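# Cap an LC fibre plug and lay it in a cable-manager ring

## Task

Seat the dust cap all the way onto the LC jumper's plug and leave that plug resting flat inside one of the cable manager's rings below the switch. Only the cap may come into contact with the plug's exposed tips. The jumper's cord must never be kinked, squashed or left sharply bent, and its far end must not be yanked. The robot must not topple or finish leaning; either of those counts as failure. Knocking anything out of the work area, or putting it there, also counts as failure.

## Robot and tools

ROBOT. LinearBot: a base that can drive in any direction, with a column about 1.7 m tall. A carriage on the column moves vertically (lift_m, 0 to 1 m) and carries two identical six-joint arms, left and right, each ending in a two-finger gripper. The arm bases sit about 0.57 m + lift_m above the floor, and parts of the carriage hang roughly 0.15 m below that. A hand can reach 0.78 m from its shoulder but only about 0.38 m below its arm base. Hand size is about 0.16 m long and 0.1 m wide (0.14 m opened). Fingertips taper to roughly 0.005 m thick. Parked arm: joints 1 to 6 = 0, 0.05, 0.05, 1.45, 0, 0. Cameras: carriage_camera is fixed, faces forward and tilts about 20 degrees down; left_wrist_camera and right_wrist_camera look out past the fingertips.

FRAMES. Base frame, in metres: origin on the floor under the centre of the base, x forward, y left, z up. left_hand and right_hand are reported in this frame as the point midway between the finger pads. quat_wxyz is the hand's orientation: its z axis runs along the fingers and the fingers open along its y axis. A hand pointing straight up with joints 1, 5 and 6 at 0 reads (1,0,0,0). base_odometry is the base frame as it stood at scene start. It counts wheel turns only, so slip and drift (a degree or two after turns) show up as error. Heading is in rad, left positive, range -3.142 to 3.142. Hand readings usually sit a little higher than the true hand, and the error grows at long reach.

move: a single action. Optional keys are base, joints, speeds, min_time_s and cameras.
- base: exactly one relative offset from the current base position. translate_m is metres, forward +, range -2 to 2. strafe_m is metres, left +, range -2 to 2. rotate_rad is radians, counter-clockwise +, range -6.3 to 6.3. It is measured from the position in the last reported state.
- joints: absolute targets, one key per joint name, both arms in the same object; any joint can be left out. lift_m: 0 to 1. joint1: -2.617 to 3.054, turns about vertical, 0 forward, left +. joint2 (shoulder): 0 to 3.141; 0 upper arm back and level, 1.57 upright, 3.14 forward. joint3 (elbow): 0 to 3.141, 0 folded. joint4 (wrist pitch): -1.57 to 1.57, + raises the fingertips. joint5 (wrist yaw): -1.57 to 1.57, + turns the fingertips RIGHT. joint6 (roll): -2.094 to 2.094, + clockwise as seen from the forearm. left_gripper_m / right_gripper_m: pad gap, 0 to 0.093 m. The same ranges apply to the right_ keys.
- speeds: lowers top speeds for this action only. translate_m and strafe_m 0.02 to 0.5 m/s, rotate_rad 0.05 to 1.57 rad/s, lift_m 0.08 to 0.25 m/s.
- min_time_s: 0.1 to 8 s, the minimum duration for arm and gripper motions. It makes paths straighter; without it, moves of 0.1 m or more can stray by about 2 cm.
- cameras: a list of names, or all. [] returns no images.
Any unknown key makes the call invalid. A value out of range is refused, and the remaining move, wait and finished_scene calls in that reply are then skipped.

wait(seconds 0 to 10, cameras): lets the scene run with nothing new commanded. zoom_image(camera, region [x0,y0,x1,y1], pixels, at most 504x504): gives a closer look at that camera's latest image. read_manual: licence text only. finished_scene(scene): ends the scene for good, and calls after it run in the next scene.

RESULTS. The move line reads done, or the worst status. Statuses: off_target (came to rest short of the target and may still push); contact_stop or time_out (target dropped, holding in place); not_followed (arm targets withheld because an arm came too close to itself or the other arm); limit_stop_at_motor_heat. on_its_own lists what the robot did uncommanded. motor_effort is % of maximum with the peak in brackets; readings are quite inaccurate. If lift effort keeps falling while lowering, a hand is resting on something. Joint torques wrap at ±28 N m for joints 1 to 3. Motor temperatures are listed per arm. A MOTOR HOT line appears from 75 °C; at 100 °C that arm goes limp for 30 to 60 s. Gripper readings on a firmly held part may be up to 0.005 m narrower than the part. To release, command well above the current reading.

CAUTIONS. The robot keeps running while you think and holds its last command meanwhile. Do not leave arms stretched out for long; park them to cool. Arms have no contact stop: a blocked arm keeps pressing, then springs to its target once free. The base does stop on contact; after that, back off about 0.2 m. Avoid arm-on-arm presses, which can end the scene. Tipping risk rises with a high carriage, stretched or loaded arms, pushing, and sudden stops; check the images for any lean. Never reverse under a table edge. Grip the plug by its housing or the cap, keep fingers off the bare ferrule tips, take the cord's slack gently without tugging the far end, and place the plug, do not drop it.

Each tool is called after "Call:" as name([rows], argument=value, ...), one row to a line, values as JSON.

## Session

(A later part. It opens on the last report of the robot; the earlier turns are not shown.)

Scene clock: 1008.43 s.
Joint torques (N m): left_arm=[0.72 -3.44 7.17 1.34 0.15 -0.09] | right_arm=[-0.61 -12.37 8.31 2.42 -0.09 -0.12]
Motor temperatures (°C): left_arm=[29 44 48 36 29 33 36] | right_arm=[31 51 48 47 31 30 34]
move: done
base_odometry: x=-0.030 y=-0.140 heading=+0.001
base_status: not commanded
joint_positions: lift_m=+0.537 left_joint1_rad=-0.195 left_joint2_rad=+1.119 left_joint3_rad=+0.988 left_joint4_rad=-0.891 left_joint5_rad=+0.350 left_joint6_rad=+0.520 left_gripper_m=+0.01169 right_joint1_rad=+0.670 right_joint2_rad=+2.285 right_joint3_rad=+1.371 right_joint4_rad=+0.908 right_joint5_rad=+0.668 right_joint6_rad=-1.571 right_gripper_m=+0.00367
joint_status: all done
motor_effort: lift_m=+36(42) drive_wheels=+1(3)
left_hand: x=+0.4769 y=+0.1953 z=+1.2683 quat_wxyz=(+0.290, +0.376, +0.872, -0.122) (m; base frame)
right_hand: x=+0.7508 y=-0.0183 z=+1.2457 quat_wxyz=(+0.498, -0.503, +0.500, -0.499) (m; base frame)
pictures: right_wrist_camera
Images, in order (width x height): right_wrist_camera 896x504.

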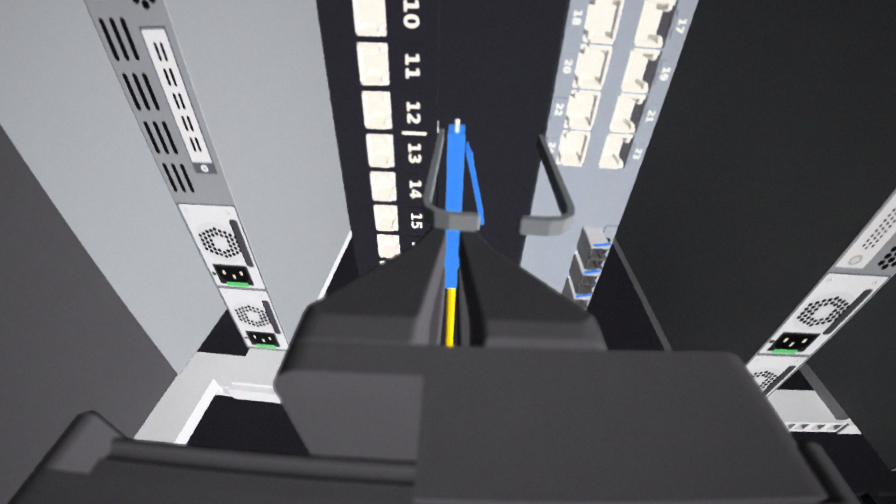

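Call:
move(joints={"right_joint1_rad": 0.6044, "right_joint2_rad": 2.1895, "right_joint3_rad": 1.2423, "right_joint4_rad": 0.9652, "right_joint5_rad": 0.5992, "right_joint6_rad": -1.5808}, min_time_s=2.5, cameras=["right_wrist_camera"])

Call:
zoom_image(camera="right_wrist_camera", region=[384, 50, 604, 310])

Scene clock: 1016.23 s.
Joint torques (N m): left_arm=[0.69 -3.44 7.13 1.34 0.15 -0.07] | right_arm=[-0.62 -16.09 5.38 2.6 -0.1 -0.11]
Motor temperatures (°C): left_arm=[29 44 48 36 29 33 36] | right_arm=[31 52 49 48 31 30 34]
move: done
base_odometry: x=-0.030 y=-0.140 heading=+0.001
base_status: not commanded
joint_positions: lift_m=+0.537 left_joint1_rad=-0.195 left_joint2_rad=+1.119 left_joint3_rad=+0.988 left_joint4_rad=-0.891 left_joint5_rad=+0.350 left_joint6_rad=+0.520 left_gripper_m=+0.01169 right_joint1_rad=+0.610 right_joint2_rad=+2.222 right_joint3_rad=+1.255 right_joint4_rad=+0.962 right_joint5_rad=+0.610 right_joint6_rad=-1.571 right_gripper_m=+0.00367
joint_status: all done
motor_effort: lift_m=+36(36) drive_wheels=-1(4)
left_hand: x=+0.4769 y=+0.1953 z=+1.2683 quat_wxyz=(+0.290, +0.376, +0.872, -0.122) (m; base frame)
right_hand: x=+0.7499 y=-0.0534 z=+1.2462 quat_wxyz=(+0.499, -0.502, +0.500, -0.500) (m; base frame)
pictures: right_wrist_camera
Images, in order (width x height): right_wrist_camera 896x504.

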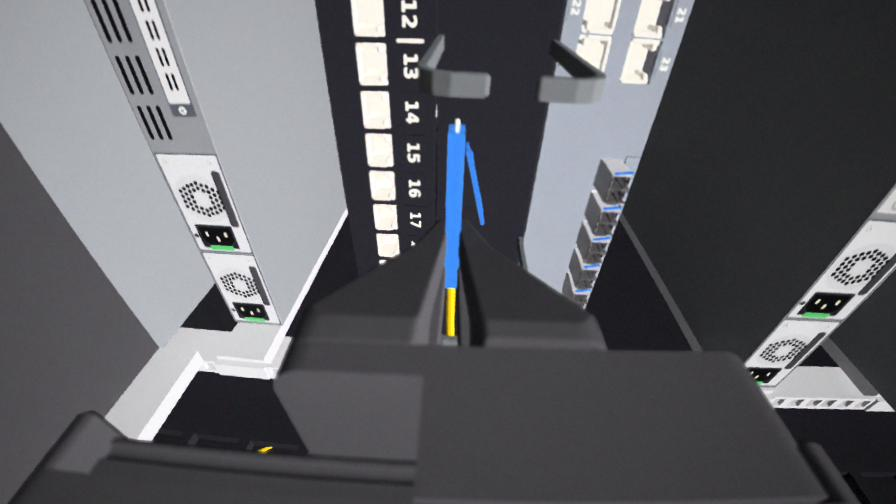

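Scaled by 1.938 from the camera's 896x504 image, which has a finer 1280x720 frame.

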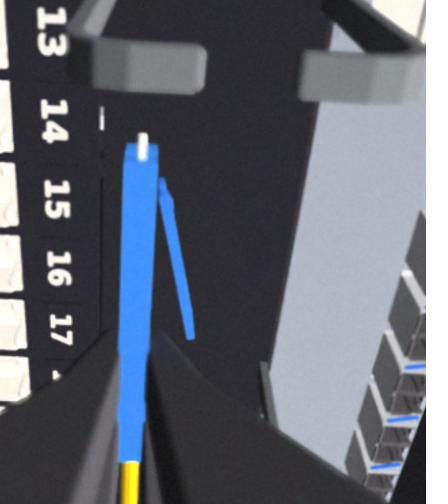

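Call:
move(joints={"right_joint1_rad": 0.6368, "right_joint2_rad": 2.1585, "right_joint3_rad": 1.1799, "right_joint4_rad": 0.9966, "right_joint5_rad": 0.6408, "right_joint6_rad": -1.5808}, min_time_s=2, cameras=[])

Call:
move(joints={"right_joint1_rad": 0.4885, "right_joint2_rad": 1.968, "right_joint3_rad": 0.943, "right_joint4_rad": 1.046, "right_joint5_rad": -0.0855, "right_joint6_rad": -1.582}, min_time_s=3, cameras=["right_wrist_camera", "carriage_camera"])

Scene clock: 1038.27 s.
Joint torques (N m): left_arm=[0.69 -3.44 7.16 1.35 0.16 -0.08] | right_arm=[0.88 -15.73 5.04 2.61 0.15 -0.11]
Motor temperatures (°C): left_arm=[29 44 48 36 29 33 36] | right_arm=[31 54 47 48 31 30 34]
move: done
base_odometry: x=-0.030 y=-0.140 heading=+0.001
base_status: not commanded
joint_positions: lift_m=+0.537 left_joint1_rad=-0.195 left_joint2_rad=+1.119 left_joint3_rad=+0.988 left_joint4_rad=-0.891 left_joint5_rad=+0.350 left_joint6_rad=+0.520 left_gripper_m=+0.01168 right_joint1_rad=+0.628 right_joint2_rad=+2.191 right_joint3_rad=+1.194 right_joint4_rad=+0.993 right_joint5_rad=+0.627 right_joint6_rad=-1.571 right_gripper_m=+0.00367
joint_status: all done
motor_effort: lift_m=+36(36) drive_wheels=-1(4)
left_hand: x=+0.4769 y=+0.1953 z=+1.2683 quat_wxyz=(+0.290, +0.376, +0.872, -0.122) (m; base frame)
right_hand: x=+0.7359 y=-0.0539 z=+1.2456 quat_wxyz=(+0.499, -0.501, +0.500, -0.500) (m; base frame)
pictures: none
No camera images: "cameras" was empty.

Scene clock: 1041.57 s.
Joint torques (N m): left_arm=[0.69 -3.43 7.16 1.34 0.16 -0.09] | right_arm=[-0.59 -13.44 5.14 2.68 -0.12 -0.13]
Motor temperatures (°C): left_arm=[29 44 48 36 29 33 36] | right_arm=[31 55 47 49 31 30 34]
move: done
base_odometry: x=-0.030 y=-0.140 heading=+0.001
base_status: not commanded
joint_positions: lift_m=+0.537 left_joint1_rad=-0.195 left_joint2_rad=+1.119 left_joint3_rad=+0.988 left_joint4_rad=-0.891 left_joint5_rad=+0.350 left_joint6_rad=+0.520 left_gripper_m=+0.01168 right_joint1_rad=+0.494 right_joint2_rad=+1.996 right_joint3_rad=+0.956 right_joint4_rad=+1.043 right_joint5_rad=-0.073 right_joint6_rad=-1.572 right_gripper_m=+0.00367
joint_status: all done
motor_effort: lift_m=+36(36) drive_wheels=+1(5)
left_hand: x=+0.4769 y=+0.1953 z=+1.2683 quat_wxyz=(+0.290, +0.376, +0.872, -0.122) (m; base frame)
right_hand: x=+0.6936 y=-0.0350 z=+1.2648 quat_wxyz=(+0.621, -0.619, +0.339, -0.341) (m; base frame)
pictures: carriage_camera, right_wrist_camera
Images, in order (width x height): carriage_camera 896x504, right_wrist_camera 896x504.

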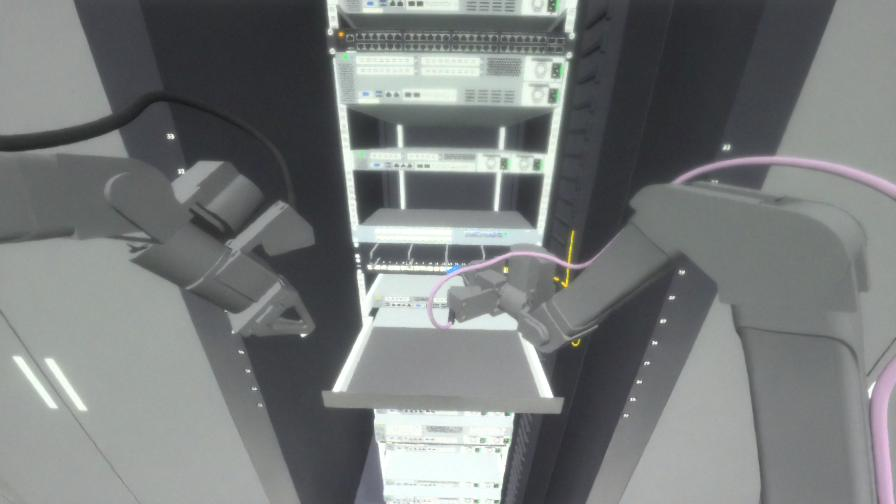

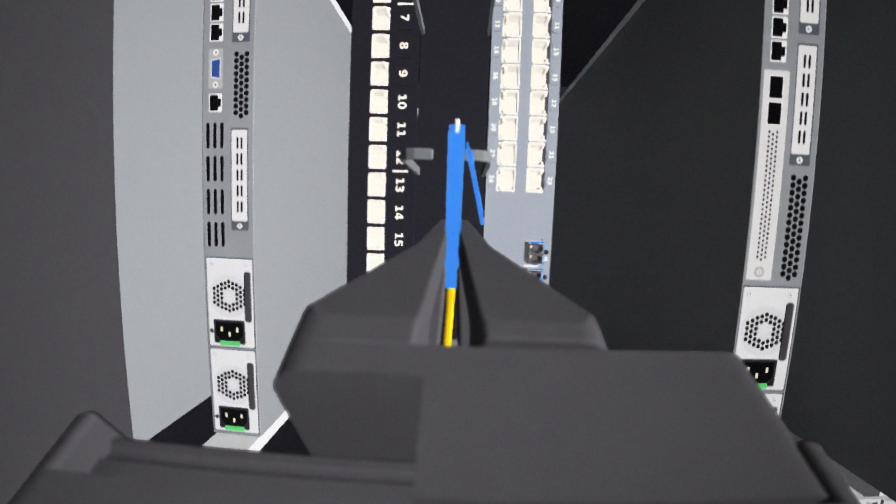

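Call:
move(joints={"left_joint1_rad": -0.171, "left_joint2_rad": 1.778, "left_joint3_rad": 1.628, "left_joint4_rad": -0.975, "left_joint5_rad": 0.471, "left_joint6_rad": 0.777}, min_time_s=3, cameras=["carriage_camera"])

Call:
move(joints={"left_joint1_rad": -0.492, "left_joint2_rad": 2.193, "left_joint3_rad": 2.174, "left_joint4_rad": -1.044, "left_joint5_rad": 0.270, "left_joint6_rad": 0.479}, min_time_s=3, cameras=["left_wrist_camera", "right_wrist_camera"])

Call:
zoom_image(camera="left_wrist_camera", region=[371, 100, 531, 300])

Call:
zoom_image(camera="right_wrist_camera", region=[371, 20, 531, 220])

Scene clock: 1061.63 s.
Joint torques (N m): left_arm=[0.72 -6.91 10.84 0.96 0.44 0.13] | right_arm=[-0.61 -13.45 5.15 2.67 -0.11 -0.12]
Motor temperatures (°C): left_arm=[29 44 49 36 29 33 36] | right_arm=[31 56 47 50 31 30 35]
move: done
base_odometry: x=-0.030 y=-0.140 heading=+0.001
base_status: not commanded
joint_positions: lift_m=+0.537 left_joint1_rad=-0.179 left_joint2_rad=+1.765 left_joint3_rad=+1.592 left_joint4_rad=-0.964 left_joint5_rad=+0.457 left_joint6_rad=+0.766 left_gripper_m=+0.01168 right_joint1_rad=+0.494 right_joint2_rad=+1.996 right_joint3_rad=+0.955 right_joint4_rad=+1.045 right_joint5_rad=-0.076 right_joint6_rad=-1.573 right_gripper_m=+0.00367
joint_status: all done
motor_effort: lift_m=+36(36) drive_wheels=+1(5)
left_hand: x=+0.6135 y=+0.1577 z=+1.2732 quat_wxyz=(+0.264, +0.476, +0.825, -0.151) (m; base frame)
right_hand: x=+0.6932 y=-0.0348 z=+1.2650 quat_wxyz=(+0.621, -0.619, +0.338, -0.341) (m; base frame)
pictures: carriage_camera
Images, in order (width x height): carriage_camera 896x504.

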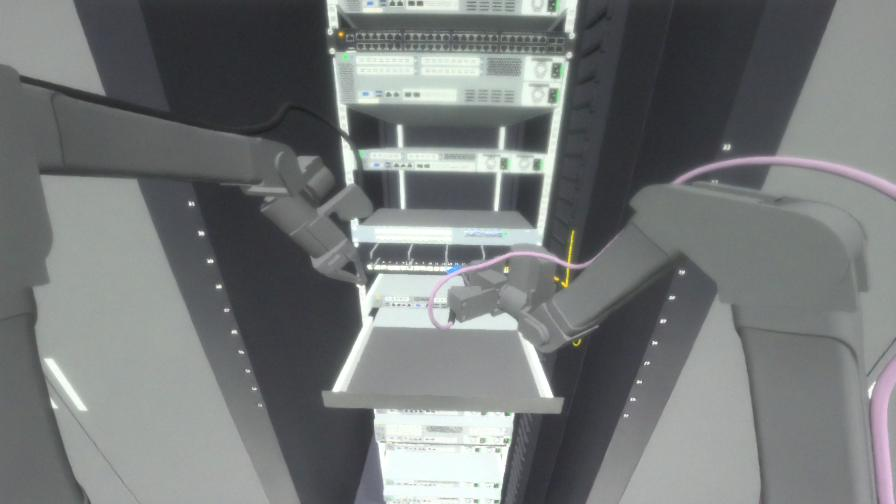

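Scene clock: 1064.93 s.
Joint torques (N m): left_arm=[-0.57 -9.83 10.81 1.14 0.11 -0.1] | right_arm=[-0.59 -13.45 5.16 2.67 -0.11 -0.12]
Motor temperatures (°C): left_arm=[29 44 50 36 29 33 36] | right_arm=[31 56 47 50 31 30 35]
move: done
base_odometry: x=-0.030 y=-0.140 heading=+0.001
base_status: not commanded
joint_positions: lift_m=+0.537 left_joint1_rad=-0.484 left_joint2_rad=+2.177 left_joint3_rad=+2.137 left_joint4_rad=-1.034 left_joint5_rad=+0.283 left_joint6_rad=+0.490 left_gripper_m=+0.01168 right_joint1_rad=+0.494 right_joint2_rad=+1.996 right_joint3_rad=+0.955 right_joint4_rad=+1.045 right_joint5_rad=-0.076 right_joint6_rad=-1.573 right_gripper_m=+0.00367
joint_status: all done
motor_effort: lift_m=+36(36) drive_wheels=+1(5)
left_hand: x=+0.6635 y=+0.0169 z=+1.2615 quat_wxyz=(+0.244, +0.480, +0.832, -0.136) (m; base frame)
right_hand: x=+0.6932 y=-0.0348 z=+1.2651 quat_wxyz=(+0.621, -0.619, +0.338, -0.341) (m; base frame)
pictures: left_wrist_camera, right_wrist_camera
Images, in order (width x height): left_wrist_camera 896x504, right_wrist_camera 896x504.

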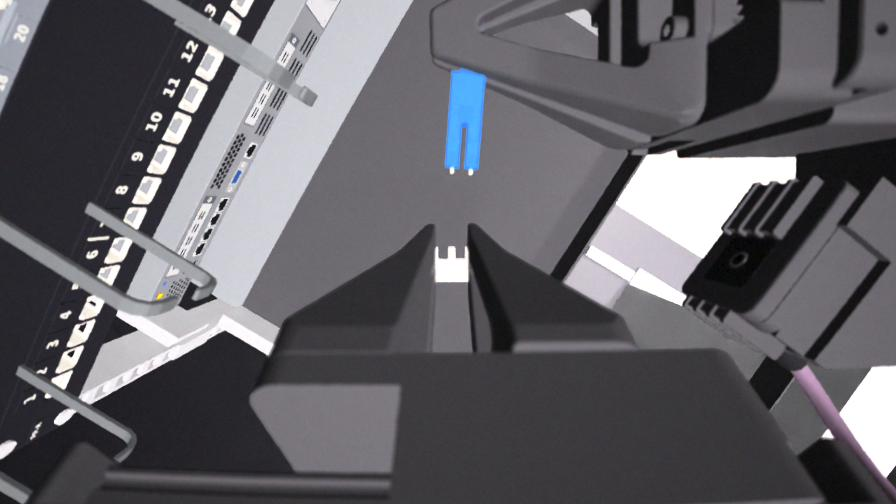

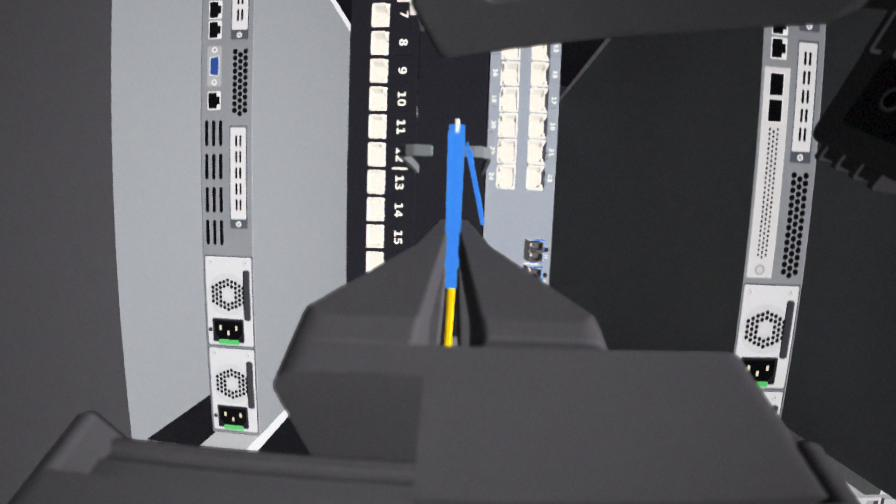

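Scaled by 2.520 from the camera's 896x504 image, which has a finer 1280x720 frame.

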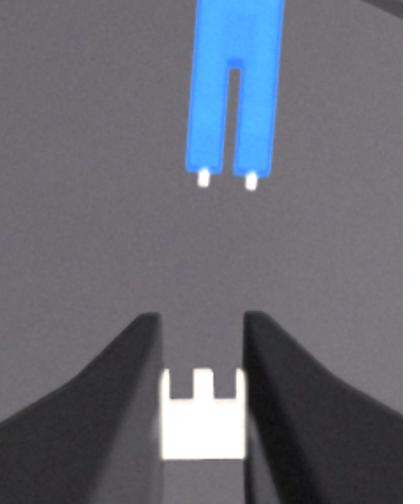

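Scaled by 2.520 from the camera's 896x504 image, which has a finer 1280x720 frame.

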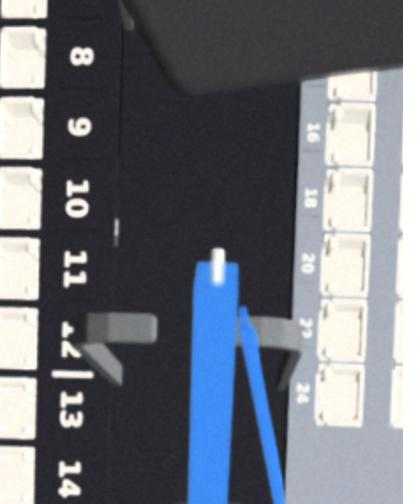

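Call:
move(joints={"left_joint1_rad": -0.5087, "right_joint1_rad": 0.523}, min_time_s=1.5, cameras=["left_wrist_camera", "right_wrist_camera"])

Call:
zoom_image(camera="left_wrist_camera", region=[371, 120, 531, 300])

Call:
zoom_image(camera="right_wrist_camera", region=[371, 20, 531, 200])

Scene clock: 1115.43 s.
Joint torques (N m): left_arm=[-0.61 -9.84 10.78 1.15 0.11 -0.09] | right_arm=[0.58 -13.44 5.18 2.67 -0.11 -0.12]
Motor temperatures (°C): left_arm=[29 50 55 37 29 33 36] | right_arm=[31 57 46 51 31 30 35]
move: done
base_odometry: x=-0.030 y=-0.140 heading=+0.001
base_status: not commanded
joint_positions: lift_m=+0.537 left_joint1_rad=-0.501 left_joint2_rad=+2.177 left_joint3_rad=+2.138 left_joint4_rad=-1.036 left_joint5_rad=+0.282 left_joint6_rad=+0.489 left_gripper_m=+0.01168 right_joint1_rad=+0.517 right_joint2_rad=+1.996 right_joint3_rad=+0.955 right_joint4_rad=+1.045 right_joint5_rad=-0.076 right_joint6_rad=-1.573 right_gripper_m=+0.00367
joint_status: all done
motor_effort: lift_m=+36(36) drive_wheels=+1(3)
left_hand: x=+0.6584 y=+0.0099 z=+1.2613 quat_wxyz=(+0.242, +0.486, +0.828, -0.138) (m; base frame)
right_hand: x=+0.6869 y=-0.0239 z=+1.2651 quat_wxyz=(+0.625, -0.623, +0.331, -0.334) (m; base frame)
pictures: left_wrist_camera, right_wrist_camera
Images, in order (width x height): left_wrist_camera 896x504, right_wrist_camera 896x504.

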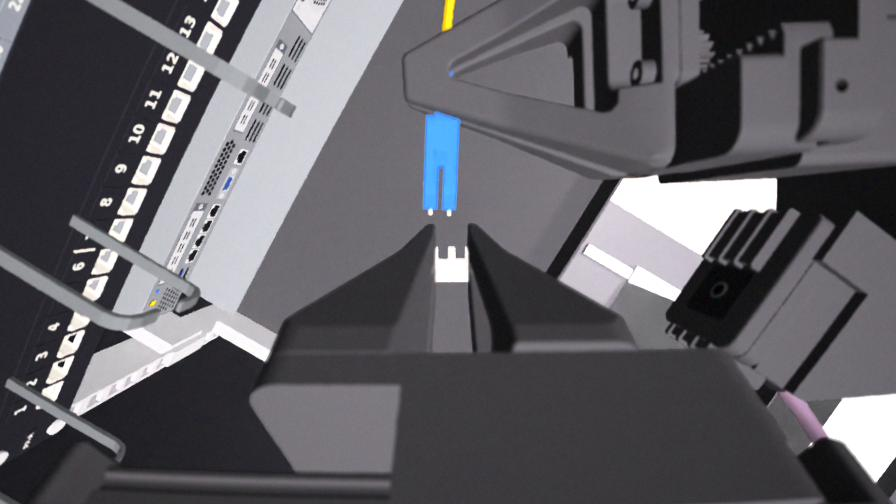

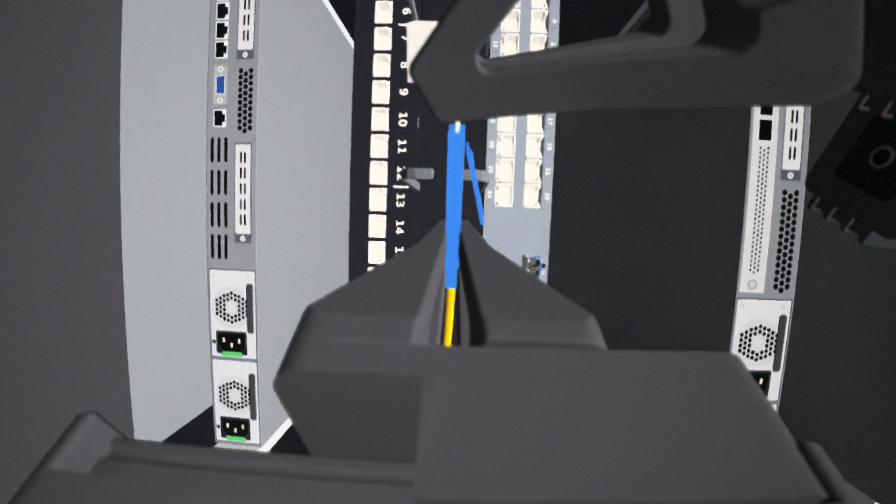

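Scaled by 2.800 from the camera's 896x504 image, which has a finer 1280x720 frame.

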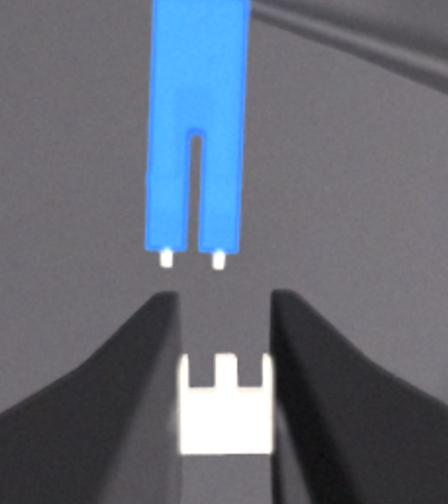

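Scaled by 2.800 from the camera's 896x504 image, which has a finer 1280x720 frame.

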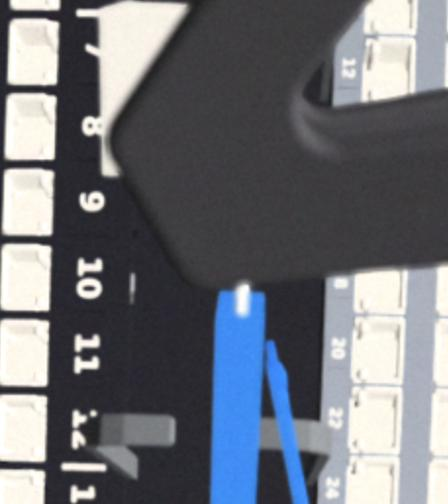

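Call:
move(joints={"left_joint5_rad": 0.2606, "right_joint2_rad": 2.0416, "right_joint3_rad": 0.9353, "right_joint4_rad": 1.0793}, min_time_s=1.5, cameras=["left_wrist_camera", "right_wrist_camera"])

Call:
zoom_image(camera="left_wrist_camera", region=[371, 120, 531, 300])

Call:
zoom_image(camera="right_wrist_camera", region=[371, 20, 531, 200])

Scene clock: 1188.17 s.
Joint torques (N m): left_arm=[-0.62 -9.78 10.82 1.16 0.1 -0.08] | right_arm=[0.58 -9.44 4.98 2.67 -0.11 -0.12]
Motor temperatures (°C): left_arm=[29 53 58 37 29 33 36] | right_arm=[31 58 45 53 31 30 36]
move: done
base_odometry: x=-0.030 y=-0.140 heading=+0.001
base_status: not commanded
joint_positions: lift_m=+0.537 left_joint1_rad=-0.501 left_joint2_rad=+2.177 left_joint3_rad=+2.138 left_joint4_rad=-1.036 left_joint5_rad=+0.273 left_joint6_rad=+0.489 left_gripper_m=+0.01168 right_joint1_rad=+0.517 right_joint2_rad=+2.025 right_joint3_rad=+0.947 right_joint4_rad=+1.076 right_joint5_rad=-0.076 right_joint6_rad=-1.573 right_gripper_m=+0.00367
joint_status: all done
motor_effort: lift_m=+36(36) drive_wheels=-1(4)
left_hand: x=+0.6592 y=+0.0112 z=+1.2609 quat_wxyz=(+0.242, +0.485, +0.829, -0.133) (m; base frame)
right_hand: x=+0.6870 y=-0.0238 z=+1.2541 quat_wxyz=(+0.623, -0.625, +0.332, -0.333) (m; base frame)
pictures: left_wrist_camera, right_wrist_camera
Images, in order (width x height): left_wrist_camera 896x504, right_wrist_camera 896x504.

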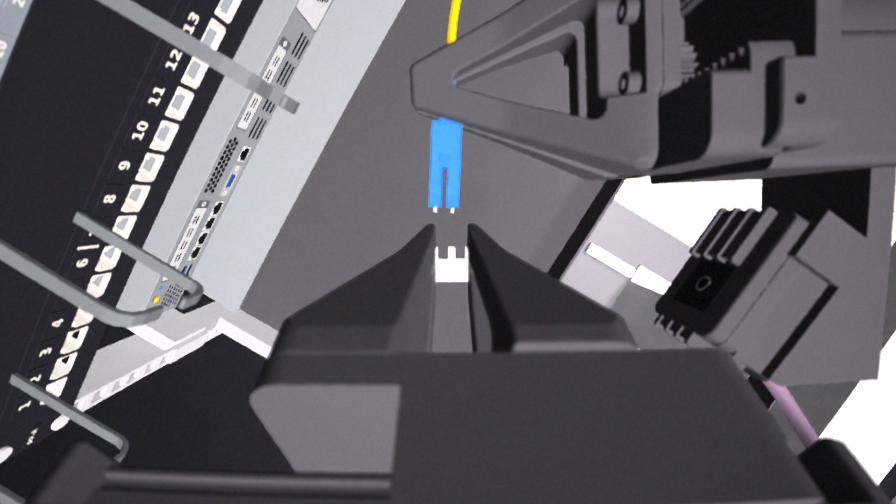

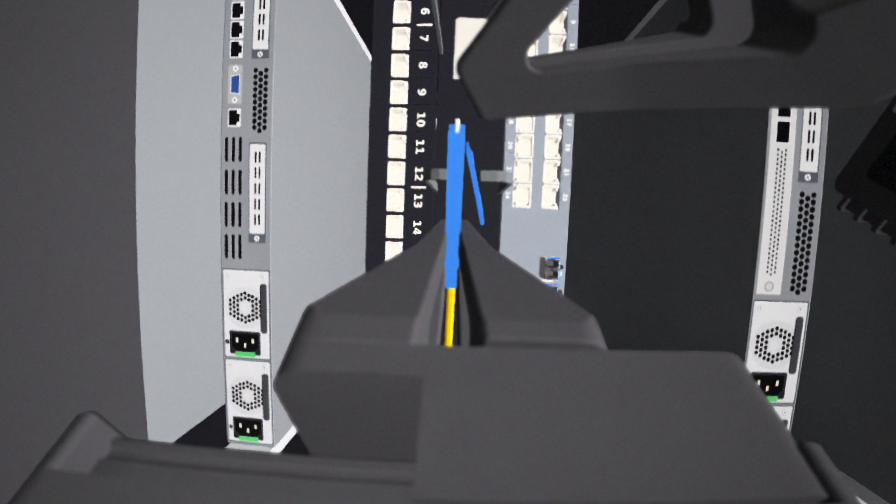

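Scaled by 2.800 from the camera's 896x504 image, which has a finer 1280x720 frame.

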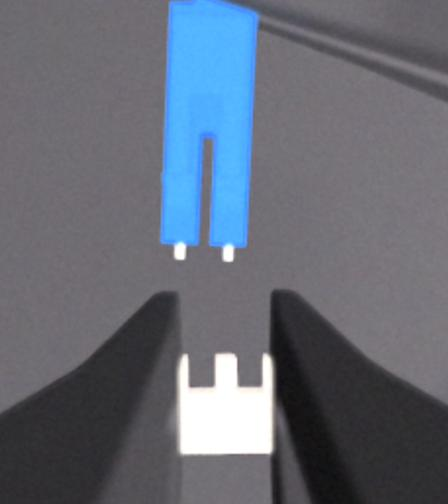

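Scaled by 2.800 from the camera's 896x504 image, which has a finer 1280x720 frame.

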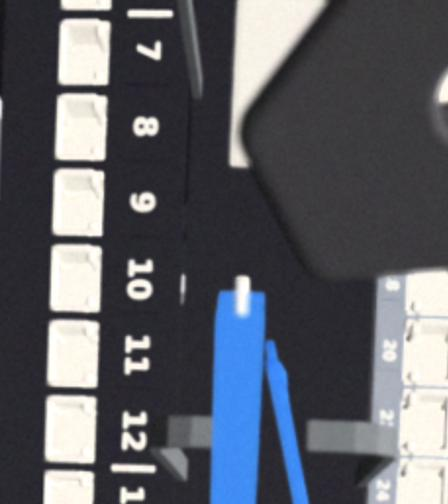

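Call:
move(joints={"right_joint1_rad": 0.540, "right_joint4_rad": 1.0899}, min_time_s=1.5, cameras=["left_wrist_camera", "right_wrist_camera"])

Call:
zoom_image(camera="left_wrist_camera", region=[401, 190, 501, 290])

Call:
zoom_image(camera="right_wrist_camera", region=[401, 40, 501, 140])

Scene clock: 1217.03 s.
Joint torques (N m): left_arm=[-0.61 -9.8 10.8 1.16 0.11 -0.09] | right_arm=[0.66 -9.42 5.01 2.7 -0.11 -0.12]
Motor temperatures (°C): left_arm=[29 53 58 37 29 33 36] | right_arm=[31 53 44 54 31 30 36]
move: done
base_odometry: x=-0.030 y=-0.140 heading=+0.001
base_status: not commanded
joint_positions: lift_m=+0.537 left_joint1_rad=-0.501 left_joint2_rad=+2.177 left_joint3_rad=+2.138 left_joint4_rad=-1.037 left_joint5_rad=+0.272 left_joint6_rad=+0.489 left_gripper_m=+0.01168 right_joint1_rad=+0.533 right_joint2_rad=+2.025 right_joint3_rad=+0.947 right_joint4_rad=+1.086 right_joint5_rad=-0.076 right_joint6_rad=-1.573 right_gripper_m=+0.00367
joint_status: all done
motor_effort: lift_m=+36(36) drive_wheels=+1(4)
left_hand: x=+0.6592 y=+0.0113 z=+1.2608 quat_wxyz=(+0.242, +0.485, +0.830, -0.133) (m; base frame)
right_hand: x=+0.6824 y=-0.0163 z=+1.2564 quat_wxyz=(+0.629, -0.625, +0.325, -0.329) (m; base frame)
pictures: left_wrist_camera, right_wrist_camera
Images, in order (width x height): left_wrist_camera 896x504, right_wrist_camera 896x504.

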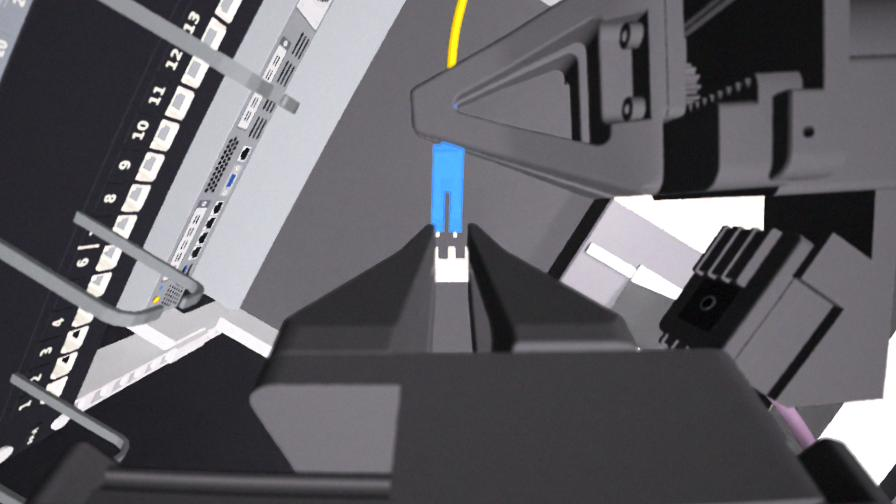

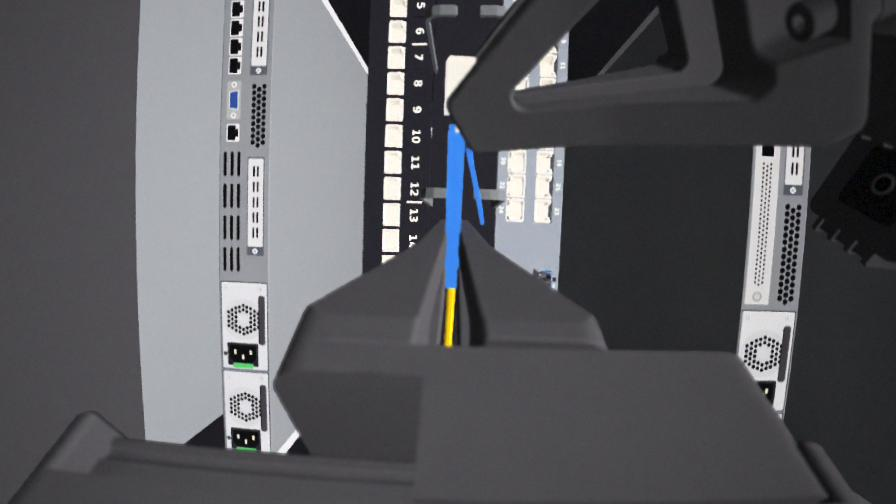

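Scaled by 5.040 from the camera's 896x504 image, which has a finer 1280x720 frame.

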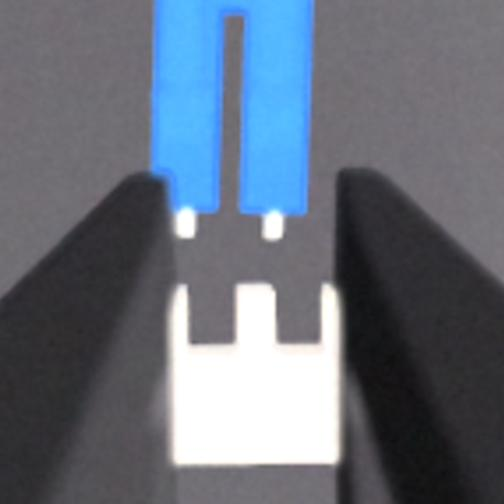

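Scaled by 5.040 from the camera's 896x504 image, which has a finer 1280x720 frame.

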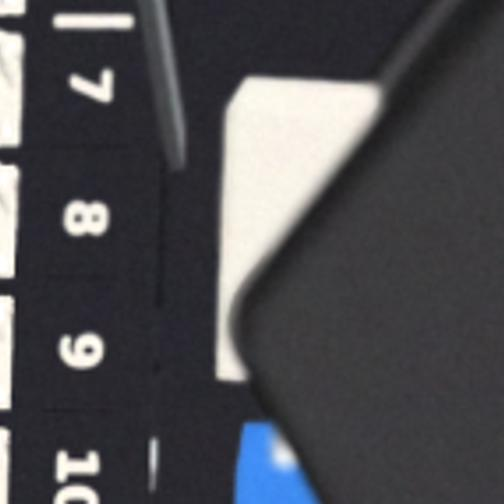

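Call:
move(joints={"left_joint5_rad": 0.2549, "right_joint1_rad": 0.5463}, min_time_s=1.2, cameras=["left_wrist_camera", "right_wrist_camera"])

Call:
zoom_image(camera="left_wrist_camera", region=[401, 190, 501, 290])

Call:
zoom_image(camera="right_wrist_camera", region=[401, 40, 501, 140])

Scene clock: 1264.63 s.
Joint torques (N m): left_arm=[-0.64 -9.81 10.78 1.19 0.1 -0.09] | right_arm=[0.99 -9.4 5.07 2.7 -0.11 -0.11]
Motor temperatures (°C): left_arm=[29 54 60 37 29 33 36] | right_arm=[31 50 43 57 31 30 36]
move: done
base_odometry: x=-0.030 y=-0.140 heading=+0.001
base_status: not commanded
joint_positions: lift_m=+0.537 left_joint1_rad=-0.501 left_joint2_rad=+2.177 left_joint3_rad=+2.138 left_joint4_rad=-1.040 left_joint5_rad=+0.267 left_joint6_rad=+0.489 left_gripper_m=+0.01168 right_joint1_rad=+0.536 right_joint2_rad=+2.025 right_joint3_rad=+0.947 right_joint4_rad=+1.086 right_joint5_rad=-0.076 right_joint6_rad=-1.574 right_gripper_m=+0.00367
joint_status: all done
motor_effort: lift_m=+36(36) drive_wheels=+1(5)
left_hand: x=+0.6590 y=+0.0123 z=+1.2602 quat_wxyz=(+0.240, +0.485, +0.831, -0.131) (m; base frame)
right_hand: x=+0.6813 y=-0.0148 z=+1.2563 quat_wxyz=(+0.629, -0.625, +0.324, -0.329) (m; base frame)
pictures: left_wrist_camera, right_wrist_camera
Images, in order (width x height): left_wrist_camera 896x504, right_wrist_camera 896x504.

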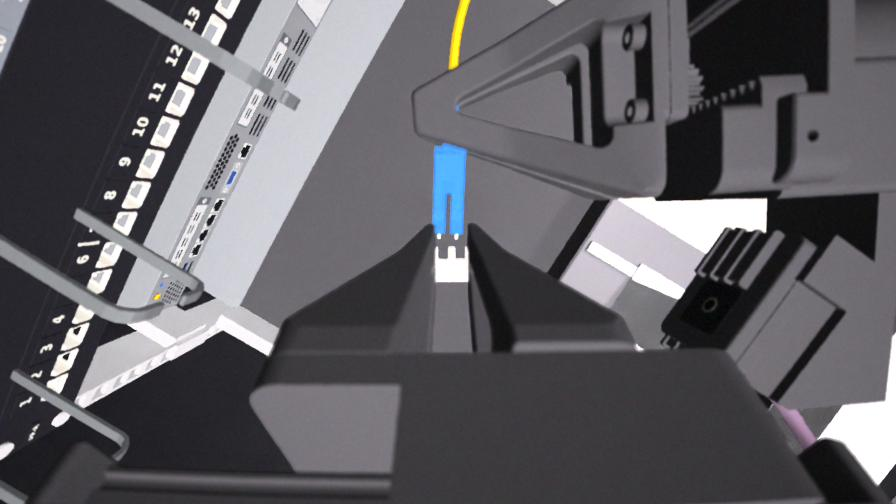

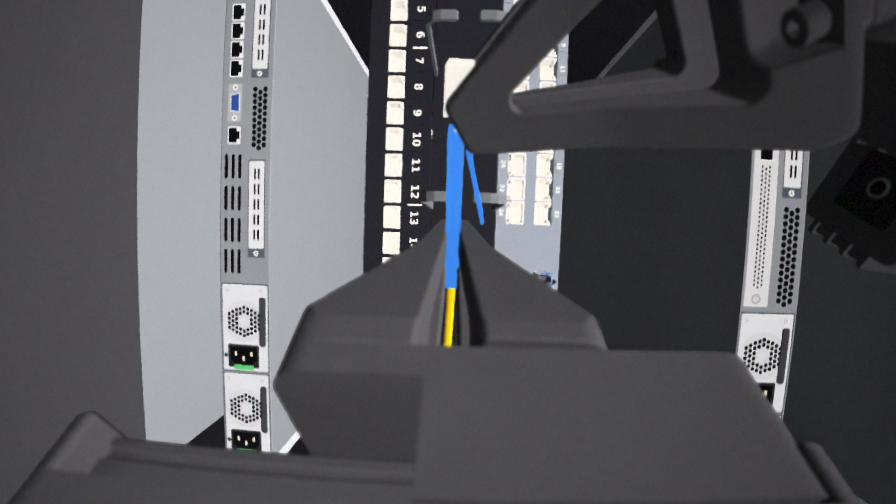

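Scaled by 5.040 from the camera's 896x504 image, which has a finer 1280x720 frame.

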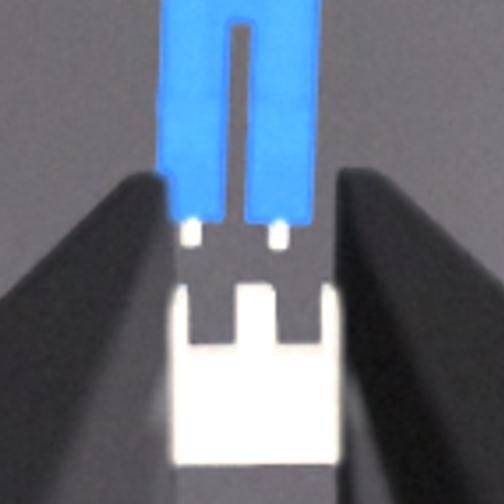

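Scaled by 5.040 from the camera's 896x504 image, which has a finer 1280x720 frame.

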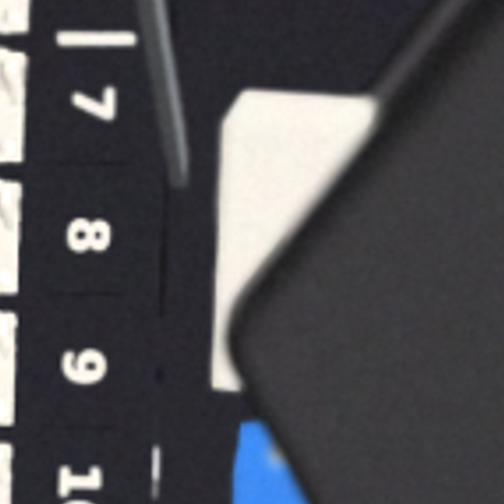

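Call:
move(joints={"left_joint5_rad": 0.252, "right_joint1_rad": 0.5107, "right_joint5_rad": -0.1373}, min_time_s=1.5, cameras=["left_wrist_camera", "right_wrist_camera"])

Call:
zoom_image(camera="left_wrist_camera", region=[401, 190, 501, 290])

Call:
zoom_image(camera="right_wrist_camera", region=[401, 40, 501, 140])

Scene clock: 1353.77 s.
Joint torques (N m): left_arm=[-0.64 -9.8 10.81 1.2 0.09 -0.08] | right_arm=[-0.59 -9.42 5.05 2.67 -0.16 -0.1]
Motor temperatures (°C): left_arm=[29 55 61 37 29 33 36] | right_arm=[31 50 43 58 31 30 36]
move: done
base_odometry: x=-0.030 y=-0.140 heading=+0.001
base_status: not commanded
joint_positions: lift_m=+0.537 left_joint1_rad=-0.501 left_joint2_rad=+2.177 left_joint3_rad=+2.138 left_joint4_rad=-1.041 left_joint5_rad=+0.265 left_joint6_rad=+0.489 left_gripper_m=+0.01168 right_joint1_rad=+0.516 right_joint2_rad=+2.025 right_joint3_rad=+0.947 right_joint4_rad=+1.087 right_joint5_rad=-0.124 right_joint6_rad=-1.574 right_gripper_m=+0.00367
joint_status: all done
motor_effort: lift_m=+36(36) drive_wheels=-2(4)
left_hand: x=+0.6590 y=+0.0127 z=+1.2600 quat_wxyz=(+0.240, +0.485, +0.831, -0.130) (m; base frame)
right_hand: x=+0.6823 y=-0.0174 z=+1.2565 quat_wxyz=(+0.634, -0.630, +0.314, -0.320) (m; base frame)
pictures: left_wrist_camera, right_wrist_camera
Images, in order (width x height): left_wrist_camera 896x504, right_wrist_camera 896x504.

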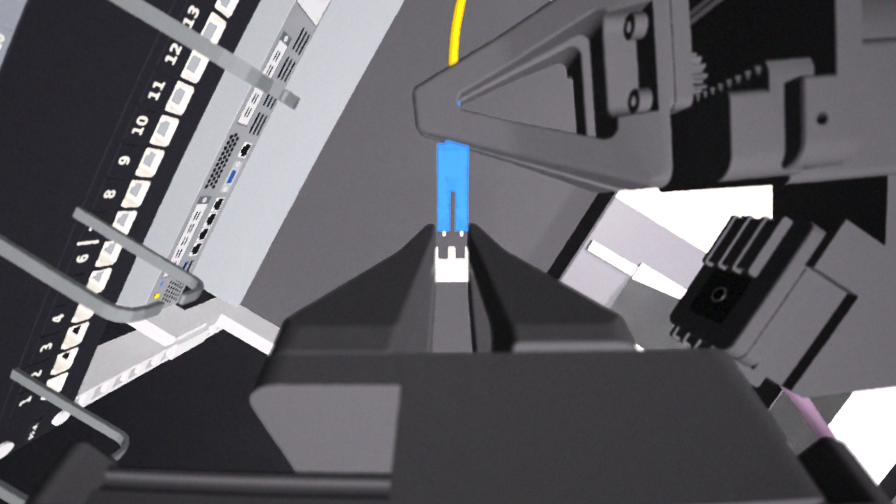

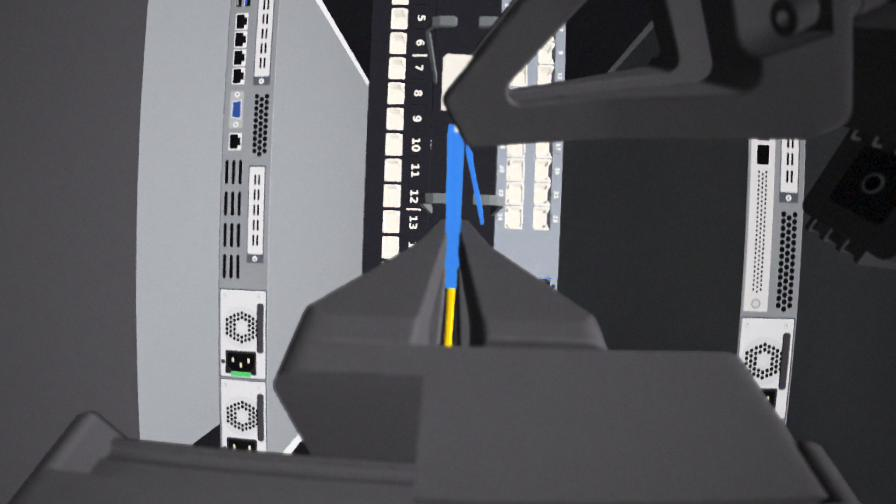

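Scaled by 5.040 from the camera's 896x504 image, which has a finer 1280x720 frame.

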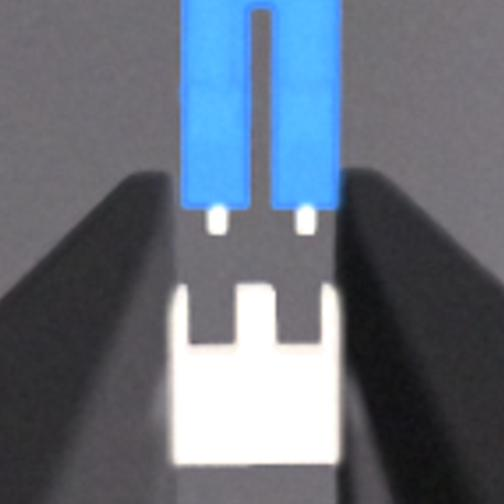

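Scaled by 5.040 from the camera's 896x504 image, which has a finer 1280x720 frame.

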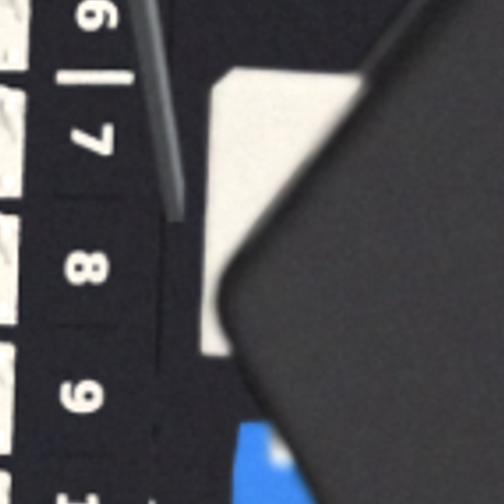

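Call:
move(cameras=["left_wrist_camera", "right_wrist_camera"])

Call:
zoom_image(camera="left_wrist_camera", region=[401, 190, 501, 290])

Call:
zoom_image(camera="right_wrist_camera", region=[401, 40, 501, 140])

Scene clock: 1392.53 s.
Joint torques (N m): left_arm=[-0.64 -9.8 10.81 1.19 0.08 -0.08] | right_arm=[-0.58 -9.42 5.05 2.68 -0.13 -0.1]
Motor temperatures (°C): left_arm=[29 56 62 37 29 33 36] | right_arm=[31 50 42 58 31 30 36]
base_odometry: x=-0.030 y=-0.140 heading=+0.001
base_status: not commanded
joint_positions: lift_m=+0.537 left_joint1_rad=-0.501 left_joint2_rad=+2.177 left_joint3_rad=+2.138 left_joint4_rad=-1.041 left_joint5_rad=+0.265 left_joint6_rad=+0.489 left_gripper_m=+0.01168 right_joint1_rad=+0.516 right_joint2_rad=+2.025 right_joint3_rad=+0.947 right_joint4_rad=+1.087 right_joint5_rad=-0.126 right_joint6_rad=-1.574 right_gripper_m=+0.00366
joint_status: all done
motor_effort: lift_m=+36(36) drive_wheels=+2(4)
left_hand: x=+0.6590 y=+0.0127 z=+1.2600 quat_wxyz=(+0.240, +0.485, +0.831, -0.130) (m; base frame)
right_hand: x=+0.6822 y=-0.0172 z=+1.2565 quat_wxyz=(+0.634, -0.630, +0.314, -0.320) (m; base frame)
pictures: left_wrist_camera, right_wrist_camera
Images, in order (width x height): left_wrist_camera 896x504, right_wrist_camera 896x504.

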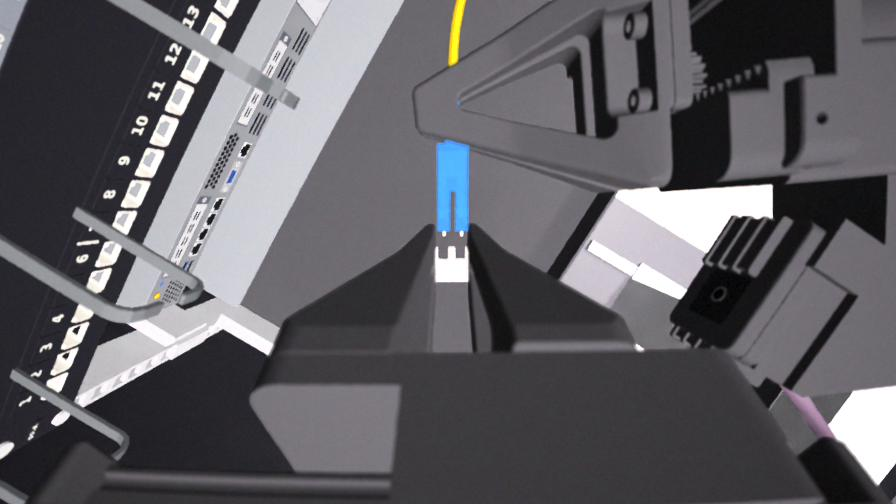

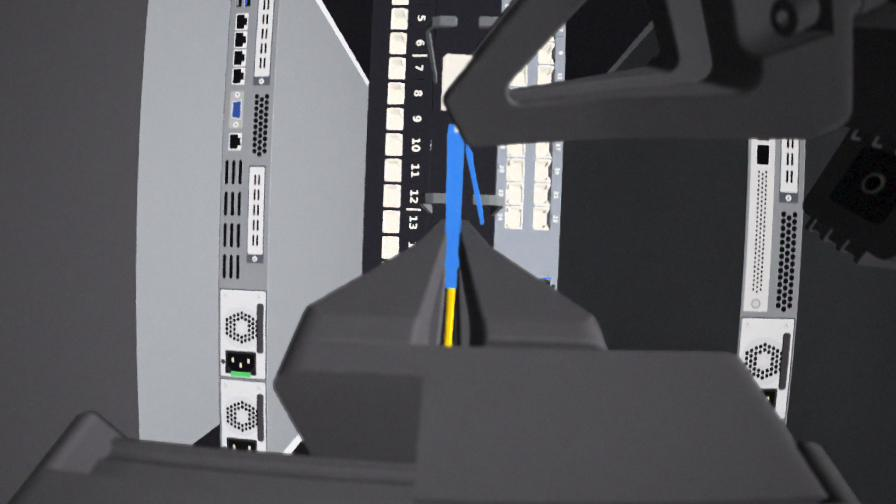

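Scaled by 5.040 from the camera's 896x504 image, which has a finer 1280x720 frame.

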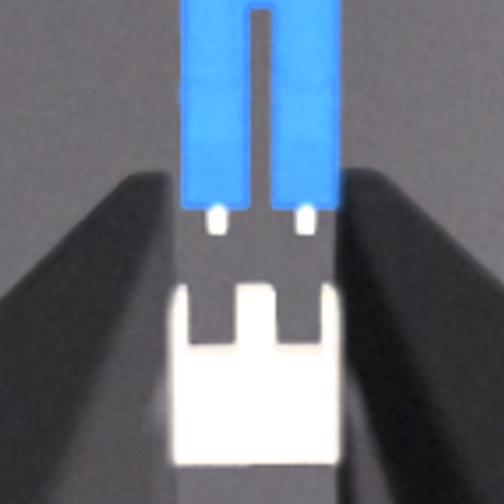

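Scaled by 5.040 from the camera's 896x504 image, which has a finer 1280x720 frame.

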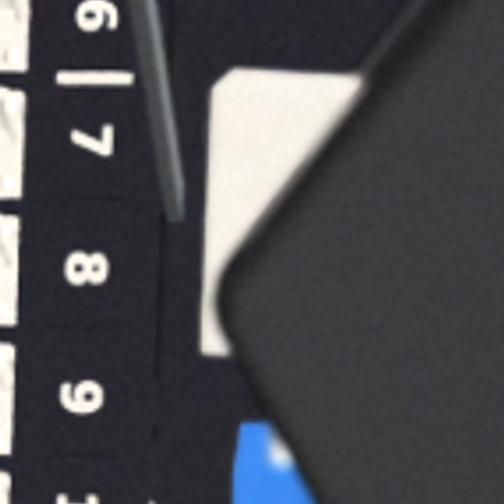

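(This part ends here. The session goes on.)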